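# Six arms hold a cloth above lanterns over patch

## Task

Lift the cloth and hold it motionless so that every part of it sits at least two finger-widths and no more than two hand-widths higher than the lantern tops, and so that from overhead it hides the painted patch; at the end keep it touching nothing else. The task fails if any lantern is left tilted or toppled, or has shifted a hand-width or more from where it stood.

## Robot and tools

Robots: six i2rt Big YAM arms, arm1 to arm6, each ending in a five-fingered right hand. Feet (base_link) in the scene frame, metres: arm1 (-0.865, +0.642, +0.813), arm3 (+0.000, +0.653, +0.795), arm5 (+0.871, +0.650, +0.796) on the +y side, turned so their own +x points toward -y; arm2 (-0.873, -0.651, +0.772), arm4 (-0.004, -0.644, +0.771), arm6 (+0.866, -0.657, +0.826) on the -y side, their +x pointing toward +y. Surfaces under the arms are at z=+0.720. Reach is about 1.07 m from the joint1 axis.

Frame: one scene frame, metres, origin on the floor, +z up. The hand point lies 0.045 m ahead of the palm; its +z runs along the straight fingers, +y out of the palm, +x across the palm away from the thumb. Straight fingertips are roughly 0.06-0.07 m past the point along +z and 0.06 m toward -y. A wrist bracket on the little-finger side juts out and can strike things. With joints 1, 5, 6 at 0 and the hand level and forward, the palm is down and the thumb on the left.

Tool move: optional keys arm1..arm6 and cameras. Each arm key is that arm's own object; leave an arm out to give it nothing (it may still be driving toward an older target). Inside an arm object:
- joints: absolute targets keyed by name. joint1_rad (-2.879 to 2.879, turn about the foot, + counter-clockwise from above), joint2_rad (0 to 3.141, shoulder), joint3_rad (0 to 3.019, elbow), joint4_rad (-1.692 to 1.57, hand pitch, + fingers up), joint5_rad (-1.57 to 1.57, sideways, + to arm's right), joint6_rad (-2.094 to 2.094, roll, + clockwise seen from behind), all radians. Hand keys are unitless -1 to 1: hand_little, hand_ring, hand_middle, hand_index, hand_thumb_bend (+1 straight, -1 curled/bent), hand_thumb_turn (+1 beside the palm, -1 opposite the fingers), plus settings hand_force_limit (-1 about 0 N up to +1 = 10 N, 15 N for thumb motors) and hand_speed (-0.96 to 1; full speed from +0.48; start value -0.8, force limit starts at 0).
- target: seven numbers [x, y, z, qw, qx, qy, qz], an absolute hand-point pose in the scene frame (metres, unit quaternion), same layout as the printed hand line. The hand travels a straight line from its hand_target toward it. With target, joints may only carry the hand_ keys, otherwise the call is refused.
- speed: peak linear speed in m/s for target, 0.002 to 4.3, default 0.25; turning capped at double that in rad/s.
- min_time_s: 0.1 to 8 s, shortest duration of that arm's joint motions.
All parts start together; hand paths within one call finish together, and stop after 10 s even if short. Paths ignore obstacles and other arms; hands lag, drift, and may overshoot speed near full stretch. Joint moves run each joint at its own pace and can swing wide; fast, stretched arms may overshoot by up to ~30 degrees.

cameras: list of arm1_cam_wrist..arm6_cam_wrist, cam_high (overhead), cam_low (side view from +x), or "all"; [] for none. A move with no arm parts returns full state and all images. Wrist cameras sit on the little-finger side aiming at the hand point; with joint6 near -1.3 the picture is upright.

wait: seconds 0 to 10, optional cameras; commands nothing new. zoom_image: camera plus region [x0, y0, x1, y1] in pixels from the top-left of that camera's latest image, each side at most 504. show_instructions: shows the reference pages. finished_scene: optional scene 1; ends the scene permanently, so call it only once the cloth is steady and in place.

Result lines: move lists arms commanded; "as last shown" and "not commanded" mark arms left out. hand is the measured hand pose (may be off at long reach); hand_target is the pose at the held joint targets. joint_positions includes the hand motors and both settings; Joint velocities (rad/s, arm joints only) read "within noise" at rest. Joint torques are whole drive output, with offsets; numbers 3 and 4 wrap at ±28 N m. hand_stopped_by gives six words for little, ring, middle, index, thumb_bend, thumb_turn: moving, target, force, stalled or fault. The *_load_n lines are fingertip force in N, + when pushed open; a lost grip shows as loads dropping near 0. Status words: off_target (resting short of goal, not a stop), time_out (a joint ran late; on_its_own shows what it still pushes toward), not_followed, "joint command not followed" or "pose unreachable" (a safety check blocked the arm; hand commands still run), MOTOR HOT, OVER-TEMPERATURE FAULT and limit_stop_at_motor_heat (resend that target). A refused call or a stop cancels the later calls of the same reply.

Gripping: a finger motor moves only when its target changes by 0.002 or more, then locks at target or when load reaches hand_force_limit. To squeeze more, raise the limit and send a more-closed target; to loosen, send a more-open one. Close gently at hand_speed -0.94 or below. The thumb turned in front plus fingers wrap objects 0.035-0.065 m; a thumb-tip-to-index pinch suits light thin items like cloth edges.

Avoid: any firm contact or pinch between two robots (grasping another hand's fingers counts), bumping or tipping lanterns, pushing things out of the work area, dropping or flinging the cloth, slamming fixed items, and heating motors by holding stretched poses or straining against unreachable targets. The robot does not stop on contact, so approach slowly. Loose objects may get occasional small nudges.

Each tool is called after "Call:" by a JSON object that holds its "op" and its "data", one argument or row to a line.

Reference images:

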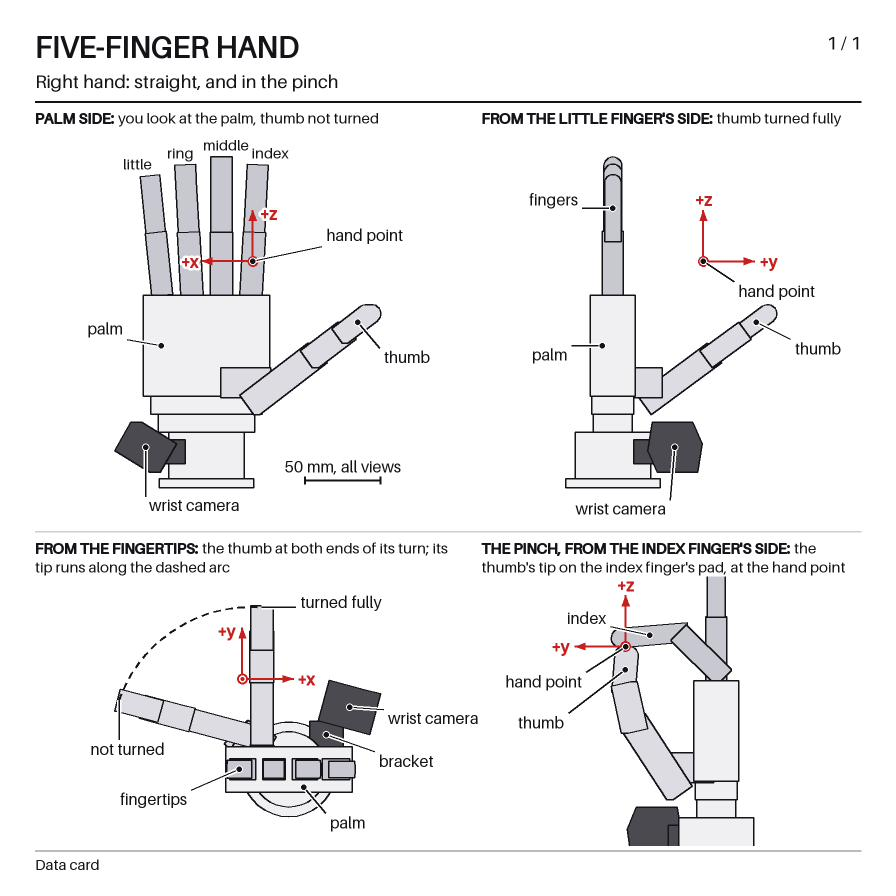

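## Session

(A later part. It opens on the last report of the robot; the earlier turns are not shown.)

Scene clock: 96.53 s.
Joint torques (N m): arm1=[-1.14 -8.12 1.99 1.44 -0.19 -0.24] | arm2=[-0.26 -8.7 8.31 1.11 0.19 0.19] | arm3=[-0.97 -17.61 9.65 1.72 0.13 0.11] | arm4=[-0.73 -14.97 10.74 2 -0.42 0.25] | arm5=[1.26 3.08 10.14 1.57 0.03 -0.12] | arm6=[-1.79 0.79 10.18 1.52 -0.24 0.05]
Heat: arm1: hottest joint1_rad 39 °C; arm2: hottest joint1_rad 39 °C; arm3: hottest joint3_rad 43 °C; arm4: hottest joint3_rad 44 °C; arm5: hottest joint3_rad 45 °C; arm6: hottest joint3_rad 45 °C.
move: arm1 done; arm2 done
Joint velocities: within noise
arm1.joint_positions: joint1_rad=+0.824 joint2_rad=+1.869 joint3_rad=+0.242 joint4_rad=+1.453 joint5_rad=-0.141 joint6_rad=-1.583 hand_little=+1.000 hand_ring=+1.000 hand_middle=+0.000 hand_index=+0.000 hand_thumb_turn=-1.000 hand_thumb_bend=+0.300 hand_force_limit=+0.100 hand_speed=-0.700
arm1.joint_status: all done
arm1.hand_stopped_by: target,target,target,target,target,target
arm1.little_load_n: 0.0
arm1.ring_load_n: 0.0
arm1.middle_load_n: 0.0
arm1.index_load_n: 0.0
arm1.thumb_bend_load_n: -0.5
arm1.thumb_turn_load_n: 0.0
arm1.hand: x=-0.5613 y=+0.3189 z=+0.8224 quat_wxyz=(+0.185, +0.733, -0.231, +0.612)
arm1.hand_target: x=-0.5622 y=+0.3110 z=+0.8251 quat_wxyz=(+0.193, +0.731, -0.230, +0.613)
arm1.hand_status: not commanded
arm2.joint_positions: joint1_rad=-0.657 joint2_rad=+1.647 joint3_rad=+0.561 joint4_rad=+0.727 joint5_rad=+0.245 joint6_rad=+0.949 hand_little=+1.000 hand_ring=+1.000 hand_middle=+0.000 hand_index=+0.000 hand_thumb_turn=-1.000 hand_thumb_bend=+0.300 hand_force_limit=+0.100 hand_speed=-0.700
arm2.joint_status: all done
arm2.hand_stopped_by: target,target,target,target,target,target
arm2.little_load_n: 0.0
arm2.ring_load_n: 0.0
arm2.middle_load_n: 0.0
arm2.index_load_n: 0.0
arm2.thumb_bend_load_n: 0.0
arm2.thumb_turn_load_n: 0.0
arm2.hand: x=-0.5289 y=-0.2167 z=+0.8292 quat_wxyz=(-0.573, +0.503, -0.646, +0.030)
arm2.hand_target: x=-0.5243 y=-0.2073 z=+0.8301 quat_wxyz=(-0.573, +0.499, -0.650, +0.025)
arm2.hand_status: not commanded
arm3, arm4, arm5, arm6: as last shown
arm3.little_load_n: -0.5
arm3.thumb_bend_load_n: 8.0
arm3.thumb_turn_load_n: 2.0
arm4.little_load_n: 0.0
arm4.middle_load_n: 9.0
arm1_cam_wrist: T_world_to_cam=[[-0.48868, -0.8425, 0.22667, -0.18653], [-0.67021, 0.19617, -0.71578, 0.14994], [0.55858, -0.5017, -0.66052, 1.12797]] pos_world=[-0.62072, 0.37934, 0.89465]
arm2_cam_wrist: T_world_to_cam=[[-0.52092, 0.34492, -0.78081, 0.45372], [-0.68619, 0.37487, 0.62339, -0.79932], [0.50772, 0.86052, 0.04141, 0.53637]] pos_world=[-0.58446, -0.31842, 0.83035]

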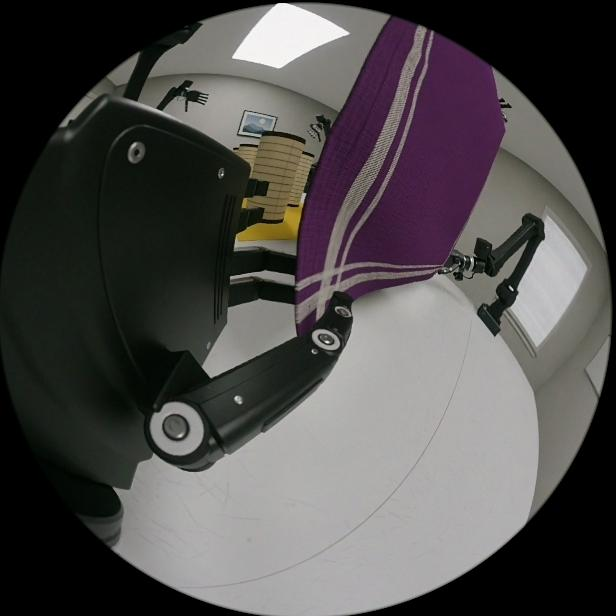

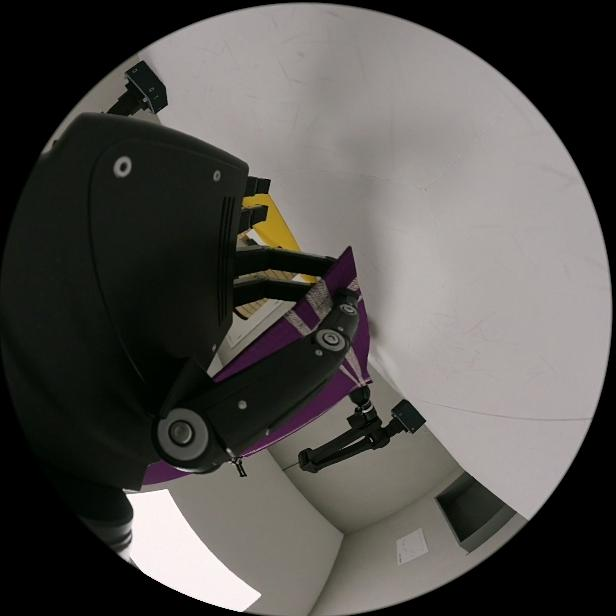

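Call:
{"op": "move", "data": {
  "arm1": {"joints": {"hand_speed": -0.88, "hand_force_limit": 0.3, "hand_index": -0.5, "hand_middle": -0.5}},
  "arm2": {"joints": {"hand_speed": -0.88, "hand_force_limit": 0.3, "hand_index": -0.5, "hand_middle": -0.5}},
  "cameras": ["arm1_cam_wrist", "arm2_cam_wrist"]
}}

Call:
{"op": "zoom_image", "data": {
  "camera": "arm2_cam_wrist",
  "region": [220, 200, 440, 420]
}}

Call:
{"op": "zoom_image", "data": {
  "camera": "arm1_cam_wrist",
  "region": [220, 200, 440, 420]
}}

Scene clock: 98.77 s.
Joint torques (N m): arm1=[-1.03 -8.06 1.92 1.33 -0.13 -0.29] | arm2=[-0.32 -8.7 8.31 1.07 0.18 0.17] | arm3=[-0.97 -17.67 9.65 1.73 0.14 0.11] | arm4=[-0.79 -15.03 10.76 2.02 -0.41 0.24] | arm5=[1.32 3.19 10.18 1.59 0.05 -0.12] | arm6=[-1.79 0.73 10.18 1.51 -0.24 0.05]
Heat: arm1: hottest joint1_rad 39 °C; arm2: hottest joint1_rad 39 °C; arm3: hottest joint3_rad 43 °C; arm4: hottest joint3_rad 44 °C; arm5: hottest joint3_rad 45 °C; arm6: hottest joint3_rad 45 °C.
move: arm1 off_target; arm2 off_target
Joint velocities: within noise
arm1.joint_positions: joint1_rad=+0.824 joint2_rad=+1.869 joint3_rad=+0.242 joint4_rad=+1.453 joint5_rad=-0.141 joint6_rad=-1.583 hand_little=+1.000 hand_ring=+1.000 hand_middle=-0.298 hand_index=-0.399 hand_thumb_turn=-1.000 hand_thumb_bend=+0.302 hand_force_limit=+0.300 hand_speed=-0.880
arm1.joint_status: hand_middle off_target (ended at -0.298, target -0.500); hand_index off_target (ended at -0.399, target -0.500); the others done
arm1.hand_stopped_by: target,target,force,force,target,target
arm1.little_load_n: 0.0
arm1.ring_load_n: 0.0
arm1.middle_load_n: 6.0
arm1.index_load_n: 6.5
arm1.thumb_bend_load_n: 8.5
arm1.thumb_turn_load_n: 0.0
arm1.hand: x=-0.5613 y=+0.3189 z=+0.8224 quat_wxyz=(+0.185, +0.733, -0.231, +0.612)
arm1.hand_target: x=-0.5622 y=+0.3110 z=+0.8251 quat_wxyz=(+0.193, +0.731, -0.230, +0.613)
arm1.hand_status: not commanded
arm2.joint_positions: joint1_rad=-0.657 joint2_rad=+1.647 joint3_rad=+0.561 joint4_rad=+0.727 joint5_rad=+0.245 joint6_rad=+0.950 hand_little=+1.000 hand_ring=+1.000 hand_middle=-0.287 hand_index=-0.377 hand_thumb_turn=-1.000 hand_thumb_bend=+0.302 hand_force_limit=+0.300 hand_speed=-0.880
arm2.joint_status: hand_middle off_target (ended at -0.287, target -0.500); hand_index off_target (ended at -0.377, target -0.500); the others done
arm2.hand_stopped_by: target,target,force,force,target,target
arm2.little_load_n: 0.0
arm2.ring_load_n: 0.0
arm2.middle_load_n: 6.0
arm2.index_load_n: 7.0
arm2.thumb_bend_load_n: 8.5
arm2.thumb_turn_load_n: 0.0
arm2.hand: x=-0.5289 y=-0.2167 z=+0.8293 quat_wxyz=(-0.573, +0.503, -0.647, +0.030)
arm2.hand_target: x=-0.5243 y=-0.2073 z=+0.8301 quat_wxyz=(-0.573, +0.499, -0.650, +0.025)
arm2.hand_status: not commanded
arm3, arm4, arm5, arm6: as last shown
arm3.little_load_n: 0.0
arm3.thumb_bend_load_n: 8.5
arm3.thumb_turn_load_n: 2.5
arm3.hand_target: x=-0.5292 y=+0.3104 z=+1.4788 quat_wxyz=(+0.301, -0.394, -0.682, +0.537)
arm4.little_load_n: -0.5
arm4.ring_load_n: -0.5
arm6.thumb_turn_load_n: -0.5
arm1_cam_wrist: T_world_to_cam=[[-0.48868, -0.8425, 0.22667, -0.18653], [-0.67021, 0.19617, -0.71578, 0.14994], [0.55858, -0.5017, -0.66052, 1.12797]] pos_world=[-0.62072, 0.37934, 0.89465]
arm2_cam_wrist: T_world_to_cam=[[-0.52127, 0.34572, -0.78022, 0.45325], [-0.6857, 0.37459, 0.6241, -0.79975], [0.50803, 0.86033, 0.0418, 0.53607]] pos_world=[-0.58446, -0.31832, 0.83035]

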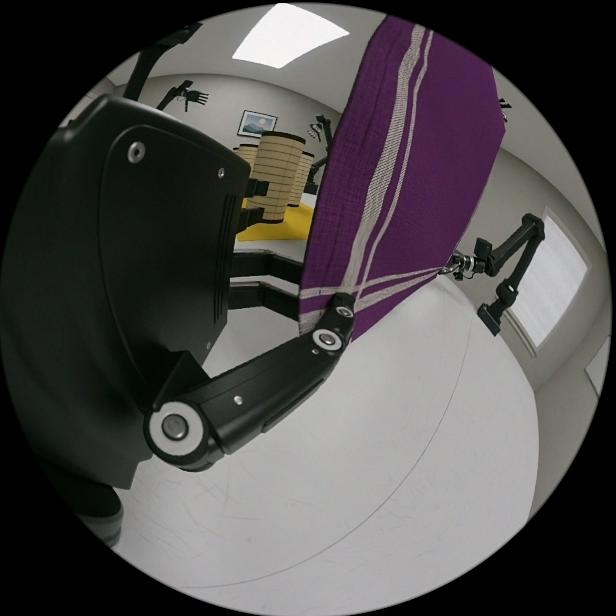

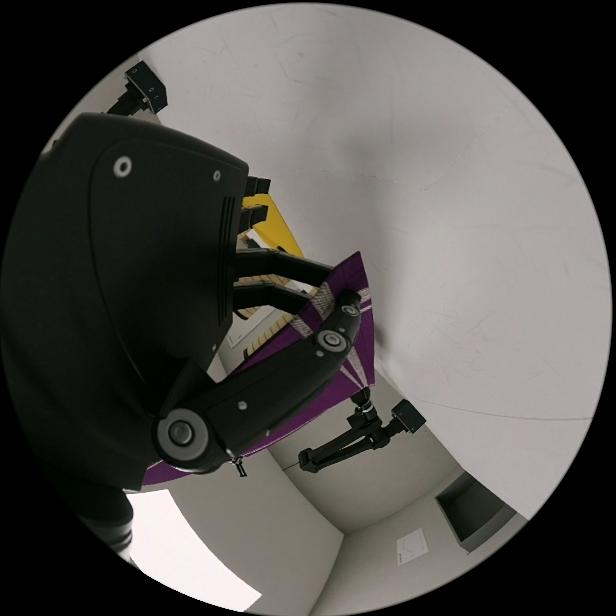

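Scaled by 2.291 from the camera's image (finer frame: 880x880).

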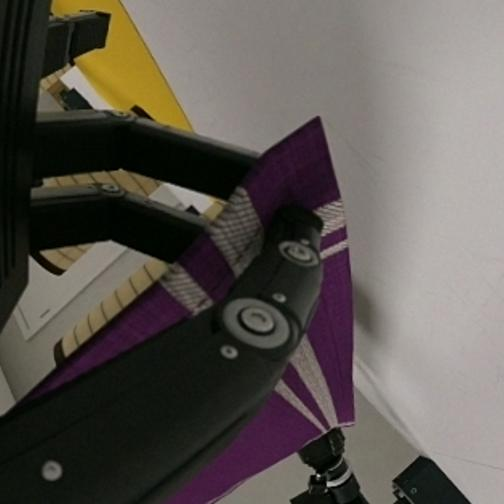

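Scaled by 2.291 from the camera's image (finer frame: 880x880).

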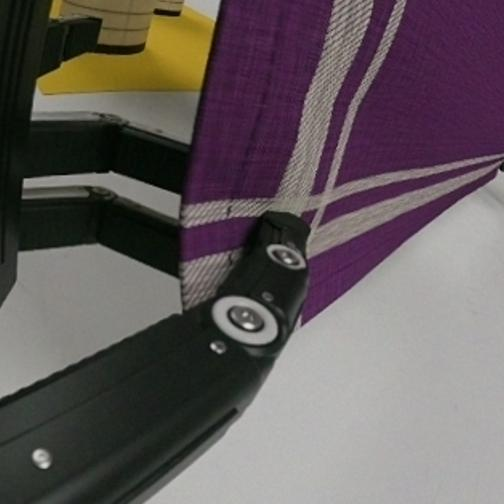

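Call:
{"op": "move", "data": {
  "arm1": {"joints": {"hand_speed": -0.92, "hand_force_limit": 0.4, "hand_thumb_bend": 0.15}},
  "arm2": {"joints": {"hand_speed": -0.92, "hand_force_limit": 0.4, "hand_thumb_bend": 0.15}}
}}

Call:
{"op": "move", "data": {
  "arm1": {"target": [-0.633, 0.321, 1.092, 0.191, 0.826, -0.260, 0.462], "speed": 0.1},
  "arm2": {"target": [-0.622, -0.220, 1.113, 0.458, -0.477, 0.748, 0.060], "speed": 0.1},
  "arm3": {"target": [-0.486, 0.312, 1.474, 0.301, -0.394, -0.682, 0.537], "speed": 0.1},
  "arm4": {"target": [-0.486, -0.265, 1.474, 0.592, -0.688, -0.310, 0.283], "speed": 0.1},
  "cameras": ["arm1_cam_wrist", "arm2_cam_wrist", "arm3_cam_wrist", "arm4_cam_wrist", "cam_high", "cam_low"]
}}

Scene clock: 109.93 s.
Joint torques (N m): arm1=[-1.44 -8.53 1.88 1.22 -0.11 -0.32] | arm2=[-0.26 -8.64 8.29 1.1 0.19 0.17] | arm3=[-0.91 -17.61 9.62 1.72 0.14 0.11] | arm4=[-0.67 -15.09 10.76 1.96 -0.41 0.25] | arm5=[1.38 3.31 10.22 1.57 0.04 -0.12] | arm6=[-1.67 0.67 10.18 1.52 -0.24 0.05]
Heat: arm1: hottest joint1_rad 38 °C; arm2: hottest joint1_rad 39 °C; arm3: hottest joint3_rad 44 °C; arm4: hottest joint3_rad 45 °C; arm5: hottest joint3_rad 45 °C; arm6: hottest joint3_rad 45 °C.
move: arm1 off_target; arm2 off_target
Joint velocities: within noise
arm1.joint_positions: joint1_rad=+0.824 joint2_rad=+1.869 joint3_rad=+0.242 joint4_rad=+1.453 joint5_rad=-0.141 joint6_rad=-1.583 hand_little=+1.000 hand_ring=+1.000 hand_middle=-0.298 hand_index=-0.399 hand_thumb_turn=-1.000 hand_thumb_bend=+0.293 hand_force_limit=+0.400 hand_speed=-0.920
arm1.joint_status: hand_thumb_bend off_target (ended at +0.293, target +0.150); the others done
arm1.hand_stopped_by: target,target,force,force,force,target
arm1.little_load_n: 0.0
arm1.ring_load_n: 0.0
arm1.middle_load_n: 6.5
arm1.index_load_n: 6.5
arm1.thumb_bend_load_n: 10.5
arm1.thumb_turn_load_n: -0.5
arm1.hand: x=-0.5613 y=+0.3189 z=+0.8224 quat_wxyz=(+0.185, +0.733, -0.231, +0.612)
arm1.hand_target: x=-0.5622 y=+0.3110 z=+0.8251 quat_wxyz=(+0.193, +0.731, -0.230, +0.613)
arm1.hand_status: not commanded
arm2.joint_positions: joint1_rad=-0.657 joint2_rad=+1.647 joint3_rad=+0.561 joint4_rad=+0.727 joint5_rad=+0.245 joint6_rad=+0.950 hand_little=+1.000 hand_ring=+1.000 hand_middle=-0.287 hand_index=-0.377 hand_thumb_turn=-1.000 hand_thumb_bend=+0.293 hand_force_limit=+0.400 hand_speed=-0.920
arm2.joint_status: hand_thumb_bend off_target (ended at +0.293, target +0.150); the others done
arm2.hand_stopped_by: target,target,force,force,force,target
arm2.little_load_n: 0.0
arm2.ring_load_n: 0.0
arm2.middle_load_n: 7.0
arm2.index_load_n: 8.5
arm2.thumb_bend_load_n: 10.5
arm2.thumb_turn_load_n: 0.0
arm2.hand: x=-0.5289 y=-0.2167 z=+0.8293 quat_wxyz=(-0.573, +0.503, -0.647, +0.030)
arm2.hand_target: x=-0.5243 y=-0.2073 z=+0.8301 quat_wxyz=(-0.573, +0.499, -0.650, +0.025)
arm2.hand_status: not commanded
arm3, arm4, arm5, arm6: as last shown
arm3.index_load_n: 0.5
arm4.little_load_n: 0.0
arm4.ring_load_n: 0.0
arm6.thumb_turn_load_n: 0.0
pictures: none

Scene clock: 113.70 s.
Joint torques (N m): arm1=[-0.97 -3.72 15.32 0.99 -0.01 -0.25] | arm2=[-0.38 -6.89 14.72 0.65 0.23 0.12] | arm3=[-1.26 -14.62 7.58 2.81 0.25 0.07] | arm4=[-0.38 -12.92 8.77 2.97 -0.55 0.17] | arm5=[1.44 3.37 10.19 1.57 0.03 -0.12] | arm6=[-1.79 0.79 10.18 1.51 -0.24 0.05]
Heat: arm1: hottest joint1_rad 38 °C; arm2: hottest joint3_rad 40 °C; arm3: hottest joint3_rad 43 °C; arm4: hottest joint3_rad 44 °C; arm5: hottest joint3_rad 45 °C; arm6: hottest joint3_rad 45 °C.
move: arm1 off_target; arm2 off_target; arm3 off_target; arm4 off_target
Joint velocities: within noise
arm1.joint_positions: joint1_rad=+0.729 joint2_rad=+0.719 joint3_rad=+0.677 joint4_rad=-0.529 joint5_rad=-0.131 joint6_rad=-1.725 hand_little=+1.000 hand_ring=+1.000 hand_middle=-0.298 hand_index=-0.399 hand_thumb_turn=-1.000 hand_thumb_bend=+0.293 hand_force_limit=+0.400 hand_speed=-0.920
arm1.joint_status: not commanded
arm1.hand_stopped_by: target,target,force,force,force,target
arm1.little_load_n: 0.0
arm1.ring_load_n: 0.0
arm1.middle_load_n: 6.5
arm1.index_load_n: 7.5
arm1.thumb_bend_load_n: 10.5
arm1.thumb_turn_load_n: -0.5
arm1.hand: x=-0.6346 y=+0.3306 z=+1.0579 quat_wxyz=(+0.176, +0.838, -0.263, +0.444)
arm1.hand_target: x=-0.6337 y=+0.3221 z=+1.0918 quat_wxyz=(+0.191, +0.826, -0.260, +0.462)
arm1.hand_status: off_target (0.035 m and 3.1 deg from the pose sent, 0.279 m and 20.6 deg at the start)
arm2.joint_positions: joint1_rad=-0.515 joint2_rad=+1.031 joint3_rad=+0.990 joint4_rad=-0.630 joint5_rad=+0.256 joint6_rad=+1.307 hand_little=+1.000 hand_ring=+1.000 hand_middle=-0.287 hand_index=-0.376 hand_thumb_turn=-1.000 hand_thumb_bend=+0.293 hand_force_limit=+0.400 hand_speed=-0.920
arm2.joint_status: not commanded
arm2.hand_stopped_by: target,target,force,force,force,target
arm2.little_load_n: 0.0
arm2.ring_load_n: 0.0
arm2.middle_load_n: 6.5
arm2.index_load_n: 8.0
arm2.thumb_bend_load_n: 10.5
arm2.thumb_turn_load_n: 0.0
arm2.hand: x=-0.6230 y=-0.2243 z=+1.0844 quat_wxyz=(-0.443, +0.488, -0.750, -0.050)
arm2.hand_target: x=-0.6224 y=-0.2207 z=+1.1126 quat_wxyz=(-0.458, +0.477, -0.748, -0.060)
arm2.hand_status: off_target (0.029 m and 2.4 deg from the pose sent, 0.299 m and 20.6 deg at the start)
arm3.joint_positions: joint1_rad=-0.969 joint2_rad=+1.620 joint3_rad=+2.489 joint4_rad=-1.142 joint5_rad=+0.014 joint6_rad=+0.026 hand_little=+1.000 hand_ring=+1.000 hand_middle=-0.348 hand_index=-0.600 hand_thumb_turn=-1.000 hand_thumb_bend=+0.329 hand_force_limit=+0.100 hand_speed=-0.920
arm3.joint_status: not commanded
arm3.hand_stopped_by: target,target,target,target,force,target
arm3.little_load_n: 0.0
arm3.ring_load_n: 0.0
arm3.middle_load_n: 11.0
arm3.index_load_n: 0.0
arm3.thumb_bend_load_n: 8.5
arm3.thumb_turn_load_n: 2.5
arm3.hand: x=-0.4905 y=+0.3035 z=+1.4592 quat_wxyz=(+0.290, -0.396, -0.693, +0.528)
arm3.hand_target: x=-0.4857 y=+0.3121 z=+1.4740 quat_wxyz=(+0.301, -0.394, -0.682, +0.537)
arm3.hand_status: off_target (0.018 m and 2.1 deg from the pose sent, 0.064 m and 2.7 deg at the start)
arm4.joint_positions: joint1_rad=+0.853 joint2_rad=+1.638 joint3_rad=+2.509 joint4_rad=-1.043 joint5_rad=+0.002 joint6_rad=+0.004 hand_little=+1.000 hand_ring=+1.000 hand_middle=-0.333 hand_index=-0.600 hand_thumb_turn=-1.000 hand_thumb_bend=+0.358 hand_force_limit=+0.100 hand_speed=-0.920
arm4.joint_status: not commanded
arm4.hand_stopped_by: target,target,force,target,force,target
arm4.little_load_n: 0.0
arm4.ring_load_n: 0.0
arm4.middle_load_n: 9.5
arm4.index_load_n: 0.0
arm4.thumb_bend_load_n: 6.0
arm4.thumb_turn_load_n: 0.0
arm4.hand: x=-0.4937 y=-0.2545 z=+1.4523 quat_wxyz=(-0.579, +0.702, +0.316, -0.268)
arm4.hand_target: x=-0.4857 y=-0.2652 z=+1.4736 quat_wxyz=(-0.592, +0.688, +0.310, -0.283)
arm4.hand_status: off_target (0.025 m and 2.9 deg from the pose sent, 0.068 m and 3.2 deg at the start)
arm5, arm6: as last shown
arm5.index_load_n: -0.5
arm1_cam_wrist: T_world_to_cam=[[-0.44488, -0.86001, 0.24994, -0.25703], [-0.85948, 0.33153, -0.38908, -0.24334], [0.25175, -0.38791, -0.88665, 1.3372]] pos_world=[-0.66013, 0.37834, 1.15519]
arm2_cam_wrist: T_world_to_cam=[[-0.75321, 0.36915, -0.54443, 0.2109], [-0.40044, 0.39929, 0.82475, -1.05493], [0.52184, 0.83923, -0.15293, 0.79481]] pos_world=[-0.67835, -0.32366, 1.10642]
arm3_cam_wrist: T_world_to_cam=[[0.12786, 0.32314, -0.93767, 1.33524], [0.88529, -0.4634, -0.03898, 0.63417], [-0.44711, -0.82513, -0.34533, 0.64782]] pos_world=[-0.4425, 0.39694, 1.50044]
arm4_cam_wrist: T_world_to_cam=[[0.27871, 0.03492, -0.95974, 1.54351], [-0.18494, -0.97868, -0.08931, -0.2038], [-0.9424, 0.20239, -0.26631, 0.08408]] pos_world=[-0.38865, -0.27037, 1.48555]

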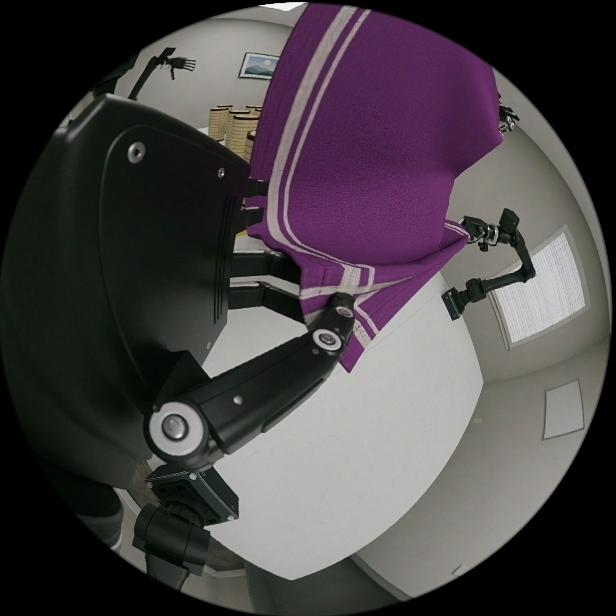

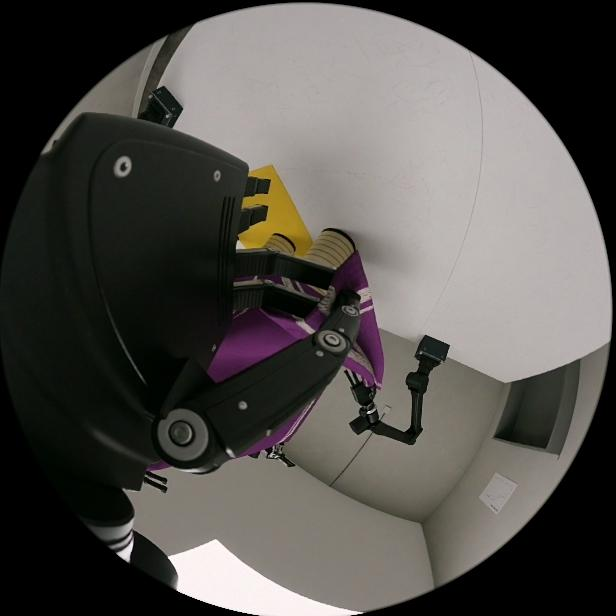

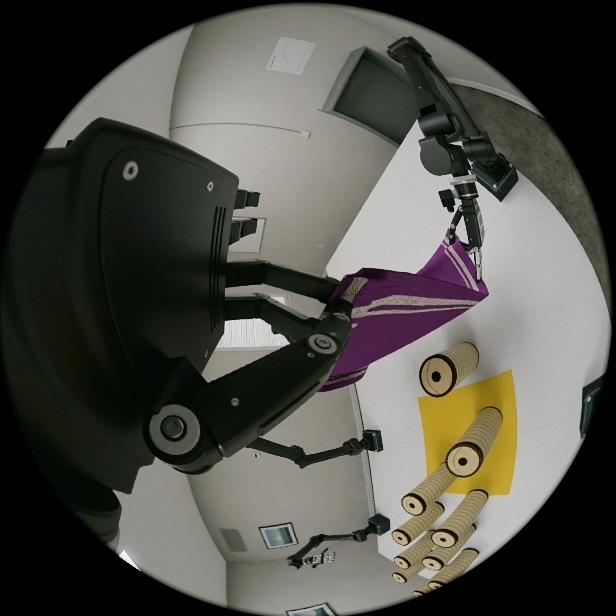

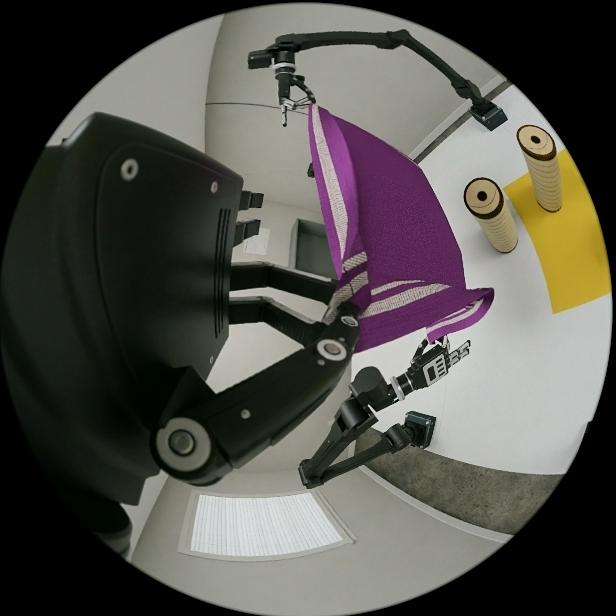

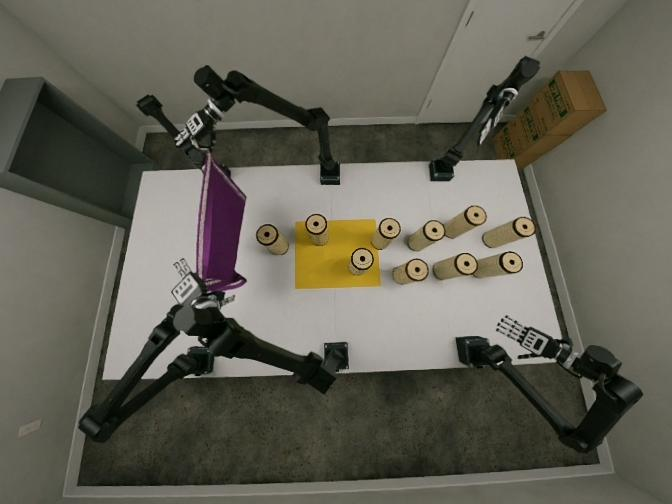

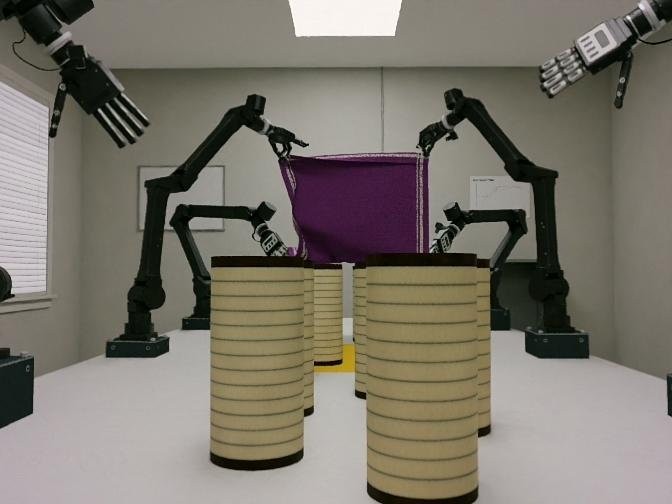

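Call:
{"op": "move", "data": {
  "arm1": {"target": [-0.636, 0.313, 1.176, 0.158, 0.9175, -0.203, 0.303], "speed": 0.12},
  "arm2": {"target": [-0.62, -0.224, 1.186, 0.316, -0.3596, 0.868, 0.131], "speed": 0.12},
  "arm3": {"target": [-0.185, 0.308, 1.39, 0.2275, -0.337, -0.757, 0.511], "speed": 0.12},
  "arm4": {"target": [-0.206, -0.262, 1.398, 0.511, -0.757, -0.337, 0.2275], "speed": 0.12},
  "cameras": ["arm1_cam_wrist", "arm2_cam_wrist", "arm3_cam_wrist", "arm4_cam_wrist", "cam_high", "cam_low"]
}}

Scene clock: 119.10 s.
Joint torques (N m): arm1=[-0.97 -4.25 14.76 0.79 0.14 -0.22] | arm2=[-1.14 -5.77 14.53 0.53 -0.04 0.21] | arm3=[-0.5 -4.89 8.01 1.37 0.23 0.14] | arm4=[-1.14 -8.06 9.13 1.46 -0.66 0.03] | arm5=[1.38 3.19 10.25 1.54 0.04 -0.12] | arm6=[-1.73 0.73 10.17 1.52 -0.24 0.05]
Heat: arm1: hottest joint3_rad 39 °C; arm2: hottest joint3_rad 40 °C; arm3: hottest joint3_rad 43 °C; arm4: hottest joint3_rad 44 °C; arm5: hottest joint3_rad 45 °C; arm6: hottest joint3_rad 45 °C.
move: arm1 off_target; arm2 off_target; arm3 done; arm4 off_target
Joint velocities: within noise
arm1.joint_positions: joint1_rad=+0.728 joint2_rad=+0.935 joint3_rad=+1.160 joint4_rad=-1.133 joint5_rad=-0.098 joint6_rad=-1.933 hand_little=+1.000 hand_ring=+1.000 hand_middle=-0.298 hand_index=-0.399 hand_thumb_turn=-1.000 hand_thumb_bend=+0.293 hand_force_limit=+0.400 hand_speed=-0.920
arm1.joint_status: not commanded
arm1.hand_stopped_by: target,target,force,force,force,target
arm1.little_load_n: 0.0
arm1.ring_load_n: 0.0
arm1.middle_load_n: 6.5
arm1.index_load_n: 7.0
arm1.thumb_bend_load_n: 10.5
arm1.thumb_turn_load_n: -0.5
arm1.hand: x=-0.6389 y=+0.3209 z=+1.1496 quat_wxyz=(+0.144, +0.924, -0.206, +0.290)
arm1.hand_target: x=-0.6366 y=+0.3138 z=+1.1756 quat_wxyz=(+0.158, +0.918, -0.203, +0.303)
arm1.hand_status: off_target (0.028 m and 2.4 deg from the pose sent, 0.119 m and 19.9 deg at the start)
arm2.joint_positions: joint1_rad=-0.547 joint2_rad=+1.114 joint3_rad=+1.340 joint4_rad=-1.125 joint5_rad=+0.121 joint6_rad=+1.698 hand_little=+1.000 hand_ring=+1.000 hand_middle=-0.287 hand_index=-0.376 hand_thumb_turn=-1.000 hand_thumb_bend=+0.293 hand_force_limit=+0.400 hand_speed=-0.920
arm2.joint_status: not commanded
arm2.hand_stopped_by: target,target,force,force,force,target
arm2.little_load_n: 0.0
arm2.ring_load_n: 0.0
arm2.middle_load_n: 7.0
arm2.index_load_n: 7.5
arm2.thumb_bend_load_n: 10.5
arm2.thumb_turn_load_n: -0.5
arm2.hand: x=-0.6271 y=-0.2277 z=+1.1677 quat_wxyz=(-0.310, +0.372, -0.866, -0.124)
arm2.hand_target: x=-0.6204 y=-0.2245 z=+1.1856 quat_wxyz=(-0.316, +0.360, -0.868, -0.131)
arm2.hand_status: off_target (0.020 m and 1.8 deg from the pose sent, 0.102 m and 26.4 deg at the start)
arm3.joint_positions: joint1_rad=-0.356 joint2_rad=+1.047 joint3_rad=+1.798 joint4_rad=-1.164 joint5_rad=+0.410 joint6_rad=+0.176 hand_little=+1.000 hand_ring=+1.000 hand_middle=-0.348 hand_index=-0.600 hand_thumb_turn=-1.000 hand_thumb_bend=+0.329 hand_force_limit=+0.100 hand_speed=-0.920
arm3.joint_status: not commanded
arm3.hand_stopped_by: target,target,target,target,force,target
arm3.little_load_n: 0.0
arm3.ring_load_n: 0.0
arm3.middle_load_n: 11.0
arm3.index_load_n: 0.0
arm3.thumb_bend_load_n: 8.0
arm3.thumb_turn_load_n: 2.5
arm3.hand: x=-0.1895 y=+0.2999 z=+1.3887 quat_wxyz=(+0.228, -0.337, -0.757, +0.511)
arm3.hand_target: x=-0.1851 y=+0.3079 z=+1.3900 quat_wxyz=(+0.228, -0.337, -0.757, +0.511)
arm3.hand_status: done (0.009 m and 0.1 deg from the pose sent, 0.313 m and 12.4 deg at the start)
arm4.joint_positions: joint1_rad=+0.210 joint2_rad=+1.281 joint3_rad=+2.079 joint4_rad=-1.253 joint5_rad=-0.572 joint6_rad=-0.259 hand_little=+1.000 hand_ring=+1.000 hand_middle=-0.333 hand_index=-0.600 hand_thumb_turn=-1.000 hand_thumb_bend=+0.358 hand_force_limit=+0.100 hand_speed=-0.920
arm4.joint_status: not commanded
arm4.hand_stopped_by: target,target,force,target,force,target
arm4.little_load_n: 0.0
arm4.ring_load_n: 0.0
arm4.middle_load_n: 9.5
arm4.index_load_n: 0.0
arm4.thumb_bend_load_n: 6.0
arm4.thumb_turn_load_n: 0.5
arm4.hand: x=-0.2119 y=-0.2472 z=+1.3895 quat_wxyz=(-0.507, +0.761, +0.336, -0.228)
arm4.hand_target: x=-0.2064 y=-0.2618 z=+1.3978 quat_wxyz=(-0.511, +0.757, +0.337, -0.228)
arm4.hand_status: off_target (0.018 m and 0.7 deg from the pose sent, 0.293 m and 11.3 deg at the start)
arm5, arm6: as last shown
arm5.index_load_n: 0.0
arm6.ring_load_n: 0.5
arm1_cam_wrist: T_world_to_cam=[[-0.25195, -0.93053, 0.26579, -0.16247], [-0.96736, 0.24988, -0.04213, -0.64966], [-0.02721, -0.26773, -0.96311, 1.28697]] pos_world=[-0.63437, 0.35572, 1.2553]
arm2_cam_wrist: T_world_to_cam=[[-0.80167, 0.56268, -0.20175, -0.13199], [0.02944, 0.37427, 0.92685, -0.97933], [0.59704, 0.73709, -0.31661, 1.02753]] pos_world=[-0.69046, -0.31659, 1.20638]
arm3_cam_wrist: T_world_to_cam=[[0.12543, 0.41745, -0.9, 1.15058], [0.9581, -0.28642, 0.00068, 0.26897], [-0.25749, -0.86238, -0.43589, 0.92805]] pos_world=[-0.16306, 0.39706, 1.43986]
arm4_cam_wrist: T_world_to_cam=[[0.42477, -0.09613, -0.90018, 1.32023], [-0.19591, -0.98054, 0.01226, -0.29409], [-0.88385, 0.17115, -0.43534, 0.57103]] pos_world=[-0.11371, -0.25919, 1.44065]

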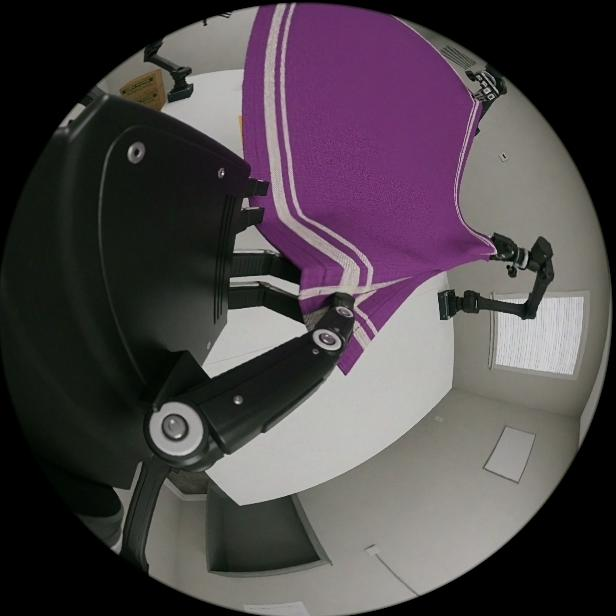

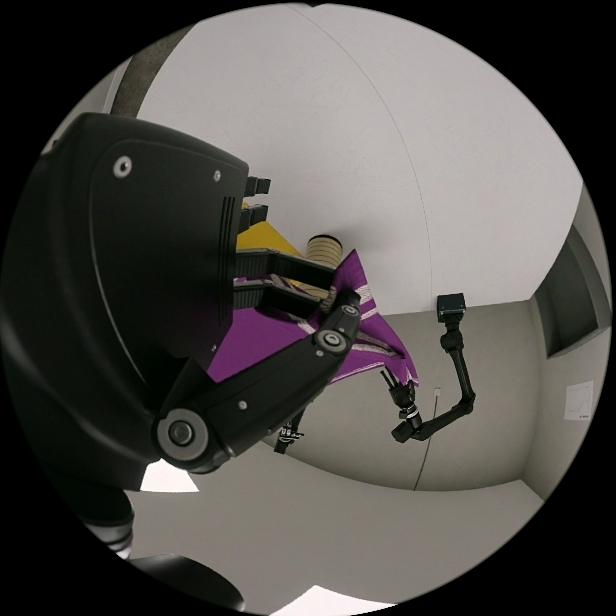

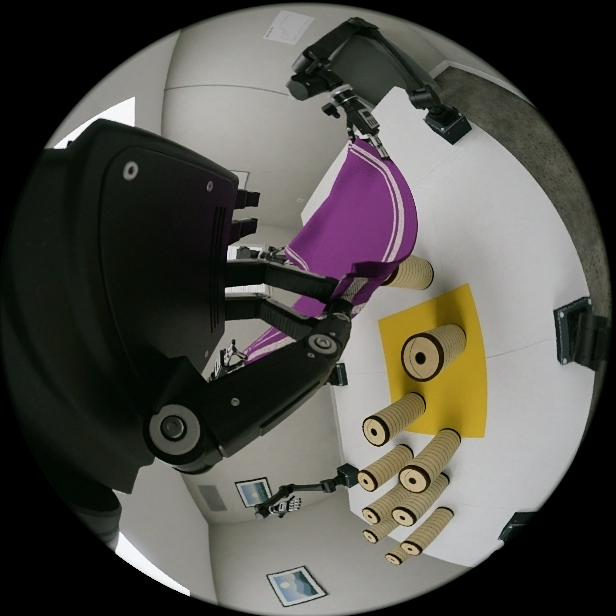

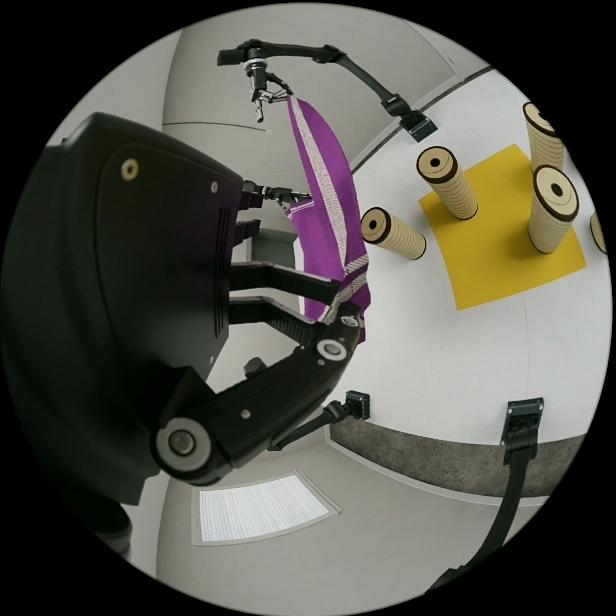

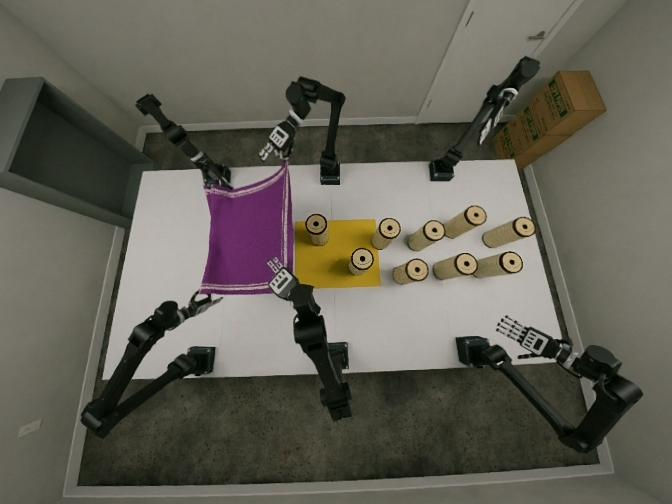

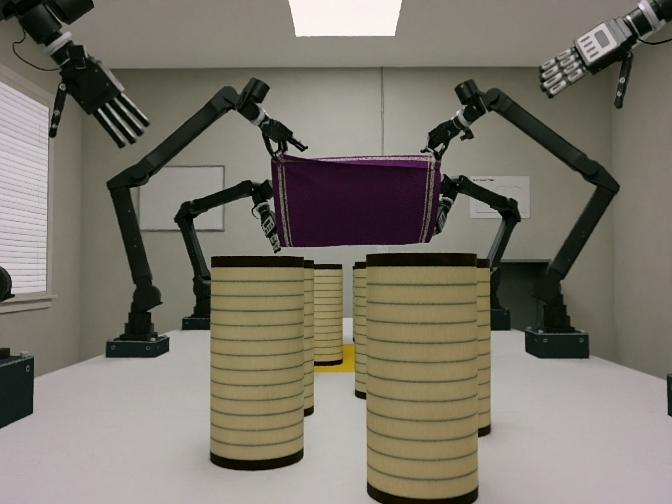

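Call:
{"op": "zoom_image", "data": {
  "camera": "cam_high",
  "region": [280, 200, 400, 310]
}}

Call:
{"op": "zoom_image", "data": {
  "camera": "cam_high",
  "region": [180, 120, 340, 330]
}}

Scaled by 4.200.

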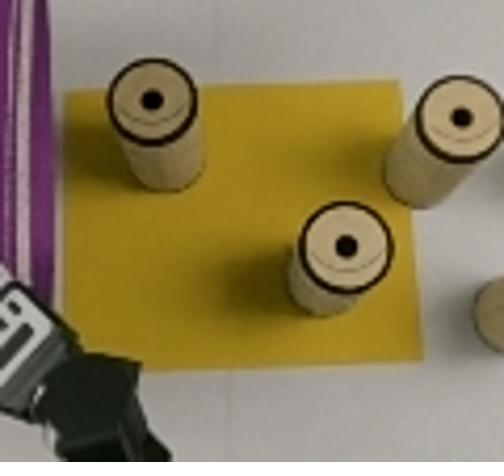

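Scaled by 2.400.

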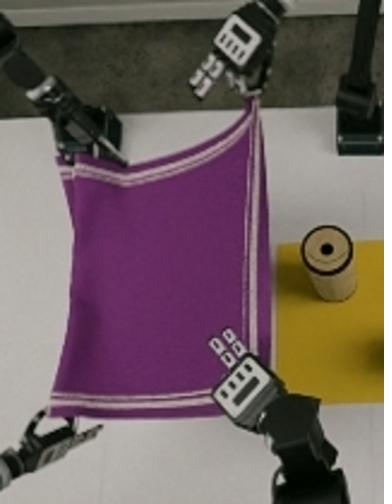

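Call:
{"op": "move", "data": {
  "arm1": {"target": [-0.46, 0.311, 1.20, 0.133, 0.954, -0.151, 0.222], "speed": 0.12},
  "arm2": {"target": [-0.436, -0.23, 1.205, 0.235, -0.305, 0.912, 0.144], "speed": 0.12},
  "arm3": {"target": [0.086, 0.305, 1.295, 0.154, -0.2285, -0.797, 0.5375], "speed": 0.12},
  "arm4": {"target": [0.056, -0.256, 1.297, 0.5375, -0.797, -0.2285, 0.154], "speed": 0.12},
  "cameras": ["arm1_cam_wrist", "arm2_cam_wrist", "arm3_cam_wrist", "arm4_cam_wrist", "cam_high", "cam_low"]
}}

Scene clock: 126.57 s.
Joint torques (N m): arm1=[0.73 -10.4 14.17 0.46 0.28 0.02] | arm2=[-1.08 -11.46 13.93 0.34 -0.22 -0.14] | arm3=[0.09 -3.72 8.91 0.47 0.36 0.04] | arm4=[-1.67 -6.3 10.02 0.91 -0.74 0.07] | arm5=[1.38 3.25 10.25 1.59 0.03 -0.11] | arm6=[-1.73 0.73 10.19 1.51 -0.24 0.05]
Heat: arm1: hottest joint3_rad 40 °C; arm2: hottest joint3_rad 41 °C; arm3: hottest joint3_rad 43 °C; arm4: hottest joint3_rad 44 °C; arm5: hottest joint3_rad 45 °C; arm6: hottest joint3_rad 45 °C.
move: arm1 off_target; arm2 off_target; arm3 done; arm4 done
Joint velocities: within noise
arm1.joint_positions: joint1_rad=+1.023 joint2_rad=+1.403 joint3_rad=+1.650 joint4_rad=-1.330 joint5_rad=+0.080 joint6_rad=-1.821 hand_little=+1.000 hand_ring=+1.000 hand_middle=-0.298 hand_index=-0.399 hand_thumb_turn=-1.000 hand_thumb_bend=+0.293 hand_force_limit=+0.400 hand_speed=-0.920
arm1.joint_status: not commanded
arm1.hand_stopped_by: target,target,force,force,force,target
arm1.little_load_n: 0.0
arm1.ring_load_n: 0.0
arm1.middle_load_n: 6.5
arm1.index_load_n: 6.5
arm1.thumb_bend_load_n: 10.5
arm1.thumb_turn_load_n: -0.5
arm1.hand: x=-0.4702 y=+0.3094 z=+1.1774 quat_wxyz=(+0.127, +0.959, -0.150, +0.203)
arm1.hand_target: x=-0.4608 y=+0.3115 z=+1.1995 quat_wxyz=(+0.133, +0.954, -0.151, +0.222)
arm1.hand_status: off_target (0.025 m and 2.4 deg from the pose sent, 0.186 m and 10.7 deg at the start)
arm2.joint_positions: joint1_rad=-0.894 joint2_rad=+1.523 joint3_rad=+1.832 joint4_rad=-1.348 joint5_rad=-0.128 joint6_rad=+1.607 hand_little=+1.000 hand_ring=+1.000 hand_middle=-0.287 hand_index=-0.376 hand_thumb_turn=-1.000 hand_thumb_bend=+0.293 hand_force_limit=+0.400 hand_speed=-0.920
arm2.joint_status: not commanded
arm2.hand_stopped_by: target,target,force,force,force,target
arm2.little_load_n: 0.0
arm2.ring_load_n: 0.0
arm2.middle_load_n: 6.5
arm2.index_load_n: 8.0
arm2.thumb_bend_load_n: 10.5
arm2.thumb_turn_load_n: -0.5
arm2.hand: x=-0.4418 y=-0.2319 z=+1.1938 quat_wxyz=(-0.228, +0.299, -0.916, -0.144)
arm2.hand_target: x=-0.4363 y=-0.2303 z=+1.2047 quat_wxyz=(-0.235, +0.305, -0.912, -0.144)
arm2.hand_status: off_target (0.013 m and 1.2 deg from the pose sent, 0.195 m and 12.8 deg at the start)
arm3.joint_positions: joint1_rad=+0.666 joint2_rad=+0.986 joint3_rad=+1.532 joint4_rad=-1.362 joint5_rad=+1.049 joint6_rad=+0.765 hand_little=+1.000 hand_ring=+1.000 hand_middle=-0.348 hand_index=-0.600 hand_thumb_turn=-1.000 hand_thumb_bend=+0.329 hand_force_limit=+0.100 hand_speed=-0.920
arm3.joint_status: not commanded
arm3.hand_stopped_by: target,target,target,target,force,target
arm3.little_load_n: 0.0
arm3.ring_load_n: 0.0
arm3.middle_load_n: 11.5
arm3.index_load_n: 0.0
arm3.thumb_bend_load_n: 8.0
arm3.thumb_turn_load_n: 4.5
arm3.hand: x=+0.0854 y=+0.2984 z=+1.2950 quat_wxyz=(+0.152, -0.238, -0.793, +0.540)
arm3.hand_target: x=+0.0859 y=+0.3049 z=+1.2951 quat_wxyz=(+0.154, -0.228, -0.797, +0.538)
arm3.hand_status: done (0.007 m and 1.3 deg from the pose sent, 0.291 m and 15.9 deg at the start)
arm4.joint_positions: joint1_rad=-0.573 joint2_rad=+1.173 joint3_rad=+1.724 joint4_rad=-1.282 joint5_rad=-1.009 joint6_rad=-0.669 hand_little=+1.000 hand_ring=+1.000 hand_middle=-0.333 hand_index=-0.600 hand_thumb_turn=-1.000 hand_thumb_bend=+0.358 hand_force_limit=+0.100 hand_speed=-0.920
arm4.joint_status: not commanded
arm4.hand_stopped_by: target,target,force,target,force,target
arm4.little_load_n: 0.0
arm4.ring_load_n: 0.0
arm4.middle_load_n: 11.5
arm4.index_load_n: 0.0
arm4.thumb_bend_load_n: 5.5
arm4.thumb_turn_load_n: 0.0
arm4.hand: x=+0.0536 y=-0.2492 z=+1.2961 quat_wxyz=(-0.540, +0.793, +0.238, -0.152)
arm4.hand_target: x=+0.0558 y=-0.2559 z=+1.2971 quat_wxyz=(-0.538, +0.797, +0.228, -0.154)
arm4.hand_status: done (0.007 m and 1.3 deg from the pose sent, 0.284 m and 15.9 deg at the start)
arm5.joint_positions: joint1_rad=-0.567 joint2_rad=+0.648 joint3_rad=+1.496 joint4_rad=-1.291 joint5_rad=-0.051 joint6_rad=-1.219 hand_little=+1.000 hand_ring=+1.000 hand_middle=+1.000 hand_index=+1.000 hand_thumb_turn=+1.000 hand_thumb_bend=+1.000 hand_force_limit=+0.000 hand_speed=-0.800
arm5.joint_status: not commanded
arm5.hand_stopped_by: target,target,target,target,target,target
arm5.little_load_n: 0.0
arm5.ring_load_n: 0.0
arm5.middle_load_n: 0.0
arm5.index_load_n: 0.0
arm5.thumb_bend_load_n: 0.0
arm5.thumb_turn_load_n: 0.0
arm5.hand: x=+0.7059 y=+0.4742 z=+1.3339 quat_wxyz=(+0.409, +0.268, -0.803, +0.342)
arm5.hand_target: x=+0.7066 y=+0.4752 z=+1.3450 quat_wxyz=(+0.418, +0.266, -0.796, +0.349)
arm5.hand_status: not commanded
arm6.joint_positions: joint1_rad=+0.364 joint2_rad=+0.631 joint3_rad=+1.355 joint4_rad=-1.510 joint5_rad=-0.294 joint6_rad=-0.998 hand_little=+1.000 hand_ring=+1.000 hand_middle=+1.000 hand_index=+1.000 hand_thumb_turn=+1.000 hand_thumb_bend=+1.000 hand_force_limit=+0.000 hand_speed=-0.800
arm6.joint_status: not commanded
arm6.hand_stopped_by: target,target,target,target,target,target
arm6.little_load_n: 0.0
arm6.ring_load_n: 0.0
arm6.middle_load_n: 0.0
arm6.index_load_n: 0.0
arm6.thumb_bend_load_n: 0.0
arm6.thumb_turn_load_n: 0.0
arm6.hand: x=+0.7749 y=-0.4888 z=+1.2560 quat_wxyz=(-0.403, +0.670, +0.623, -0.013)
arm6.hand_target: x=+0.7749 y=-0.4887 z=+1.2640 quat_wxyz=(-0.412, +0.666, +0.622, -0.010)
arm6.hand_status: not commanded
arm1_cam_wrist: T_world_to_cam=[[-0.10307, -0.96067, 0.25785, -0.04935], [-0.97737, 0.14596, 0.1531, -0.68486], [-0.18471, -0.23623, -0.95398, 1.22074]] pos_world=[-0.44896, 0.34093, 1.28214]
arm2_cam_wrist: T_world_to_cam=[[-0.74614, 0.66471, -0.03783, -0.12331], [0.26595, 0.34966, 0.89834, -0.87445], [0.61037, 0.66022, -0.43767, 1.06084]] pos_world=[-0.50694, -0.31267, 1.24518]
arm3_cam_wrist: T_world_to_cam=[[0.02307, 0.4247, -0.90504, 1.04559], [0.99955, -0.0271, 0.01276, -0.09131], [-0.01911, -0.90493, -0.42513, 0.93505]] pos_world=[0.08502, 0.39962, 1.34498]
arm4_cam_wrist: T_world_to_cam=[[0.39508, -0.18206, -0.90043, 1.10373], [-0.44511, -0.89536, -0.01426, -0.17404], [-0.80361, 0.40642, -0.43478, 0.81896]] pos_world=[0.1446, -0.28773, 1.34741]

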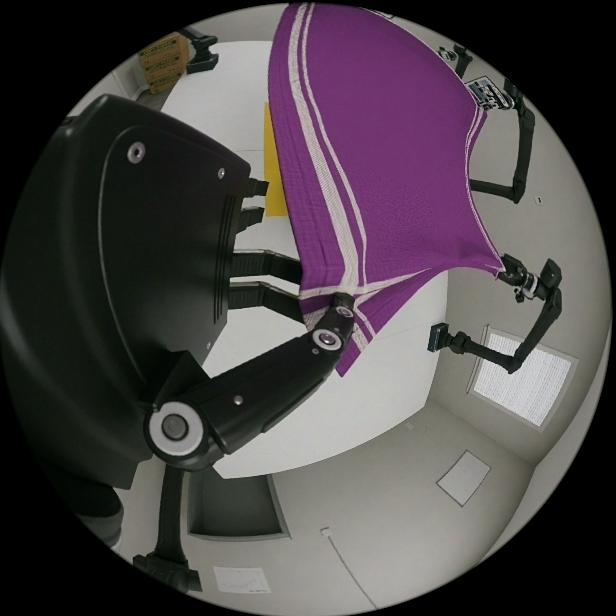

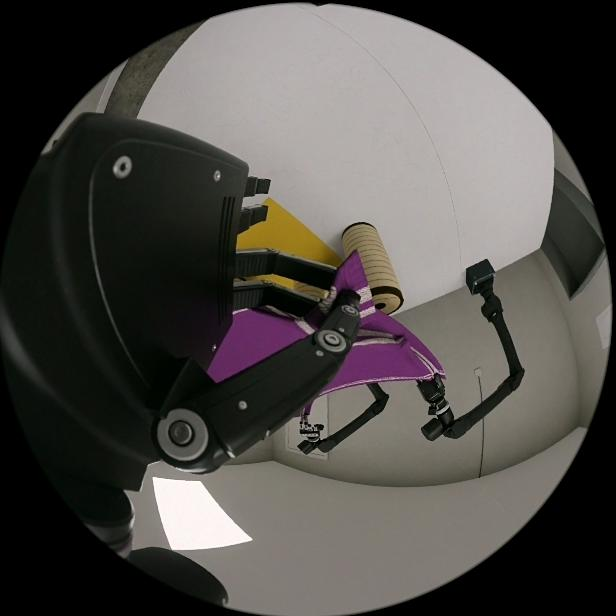

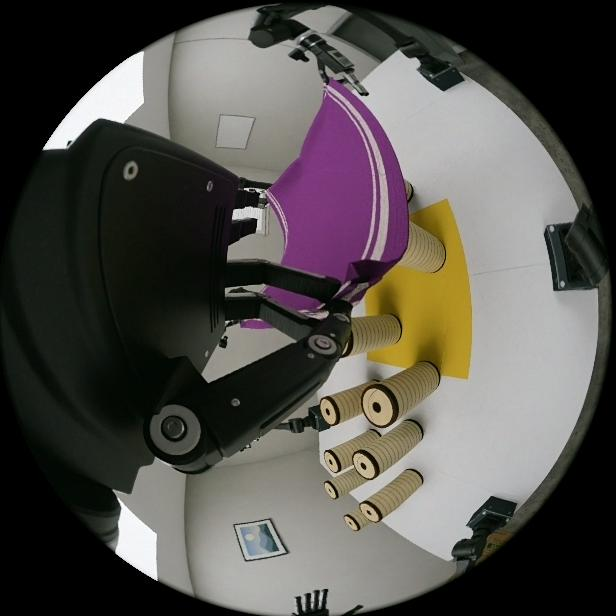

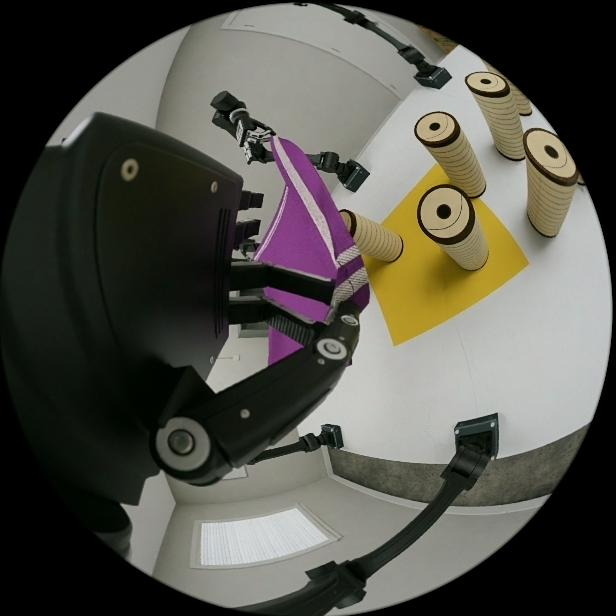

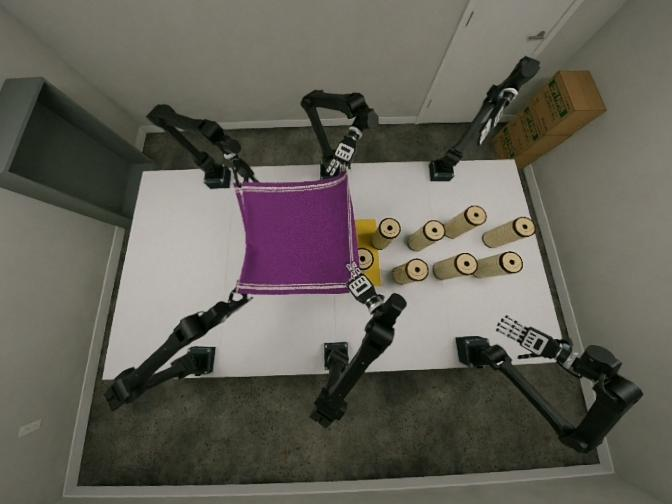

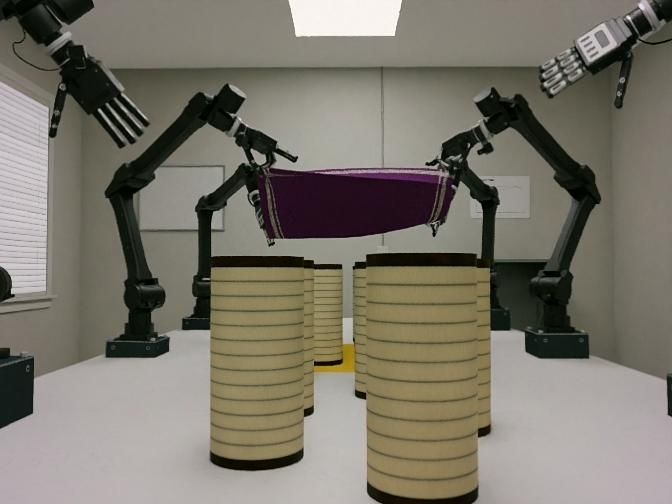

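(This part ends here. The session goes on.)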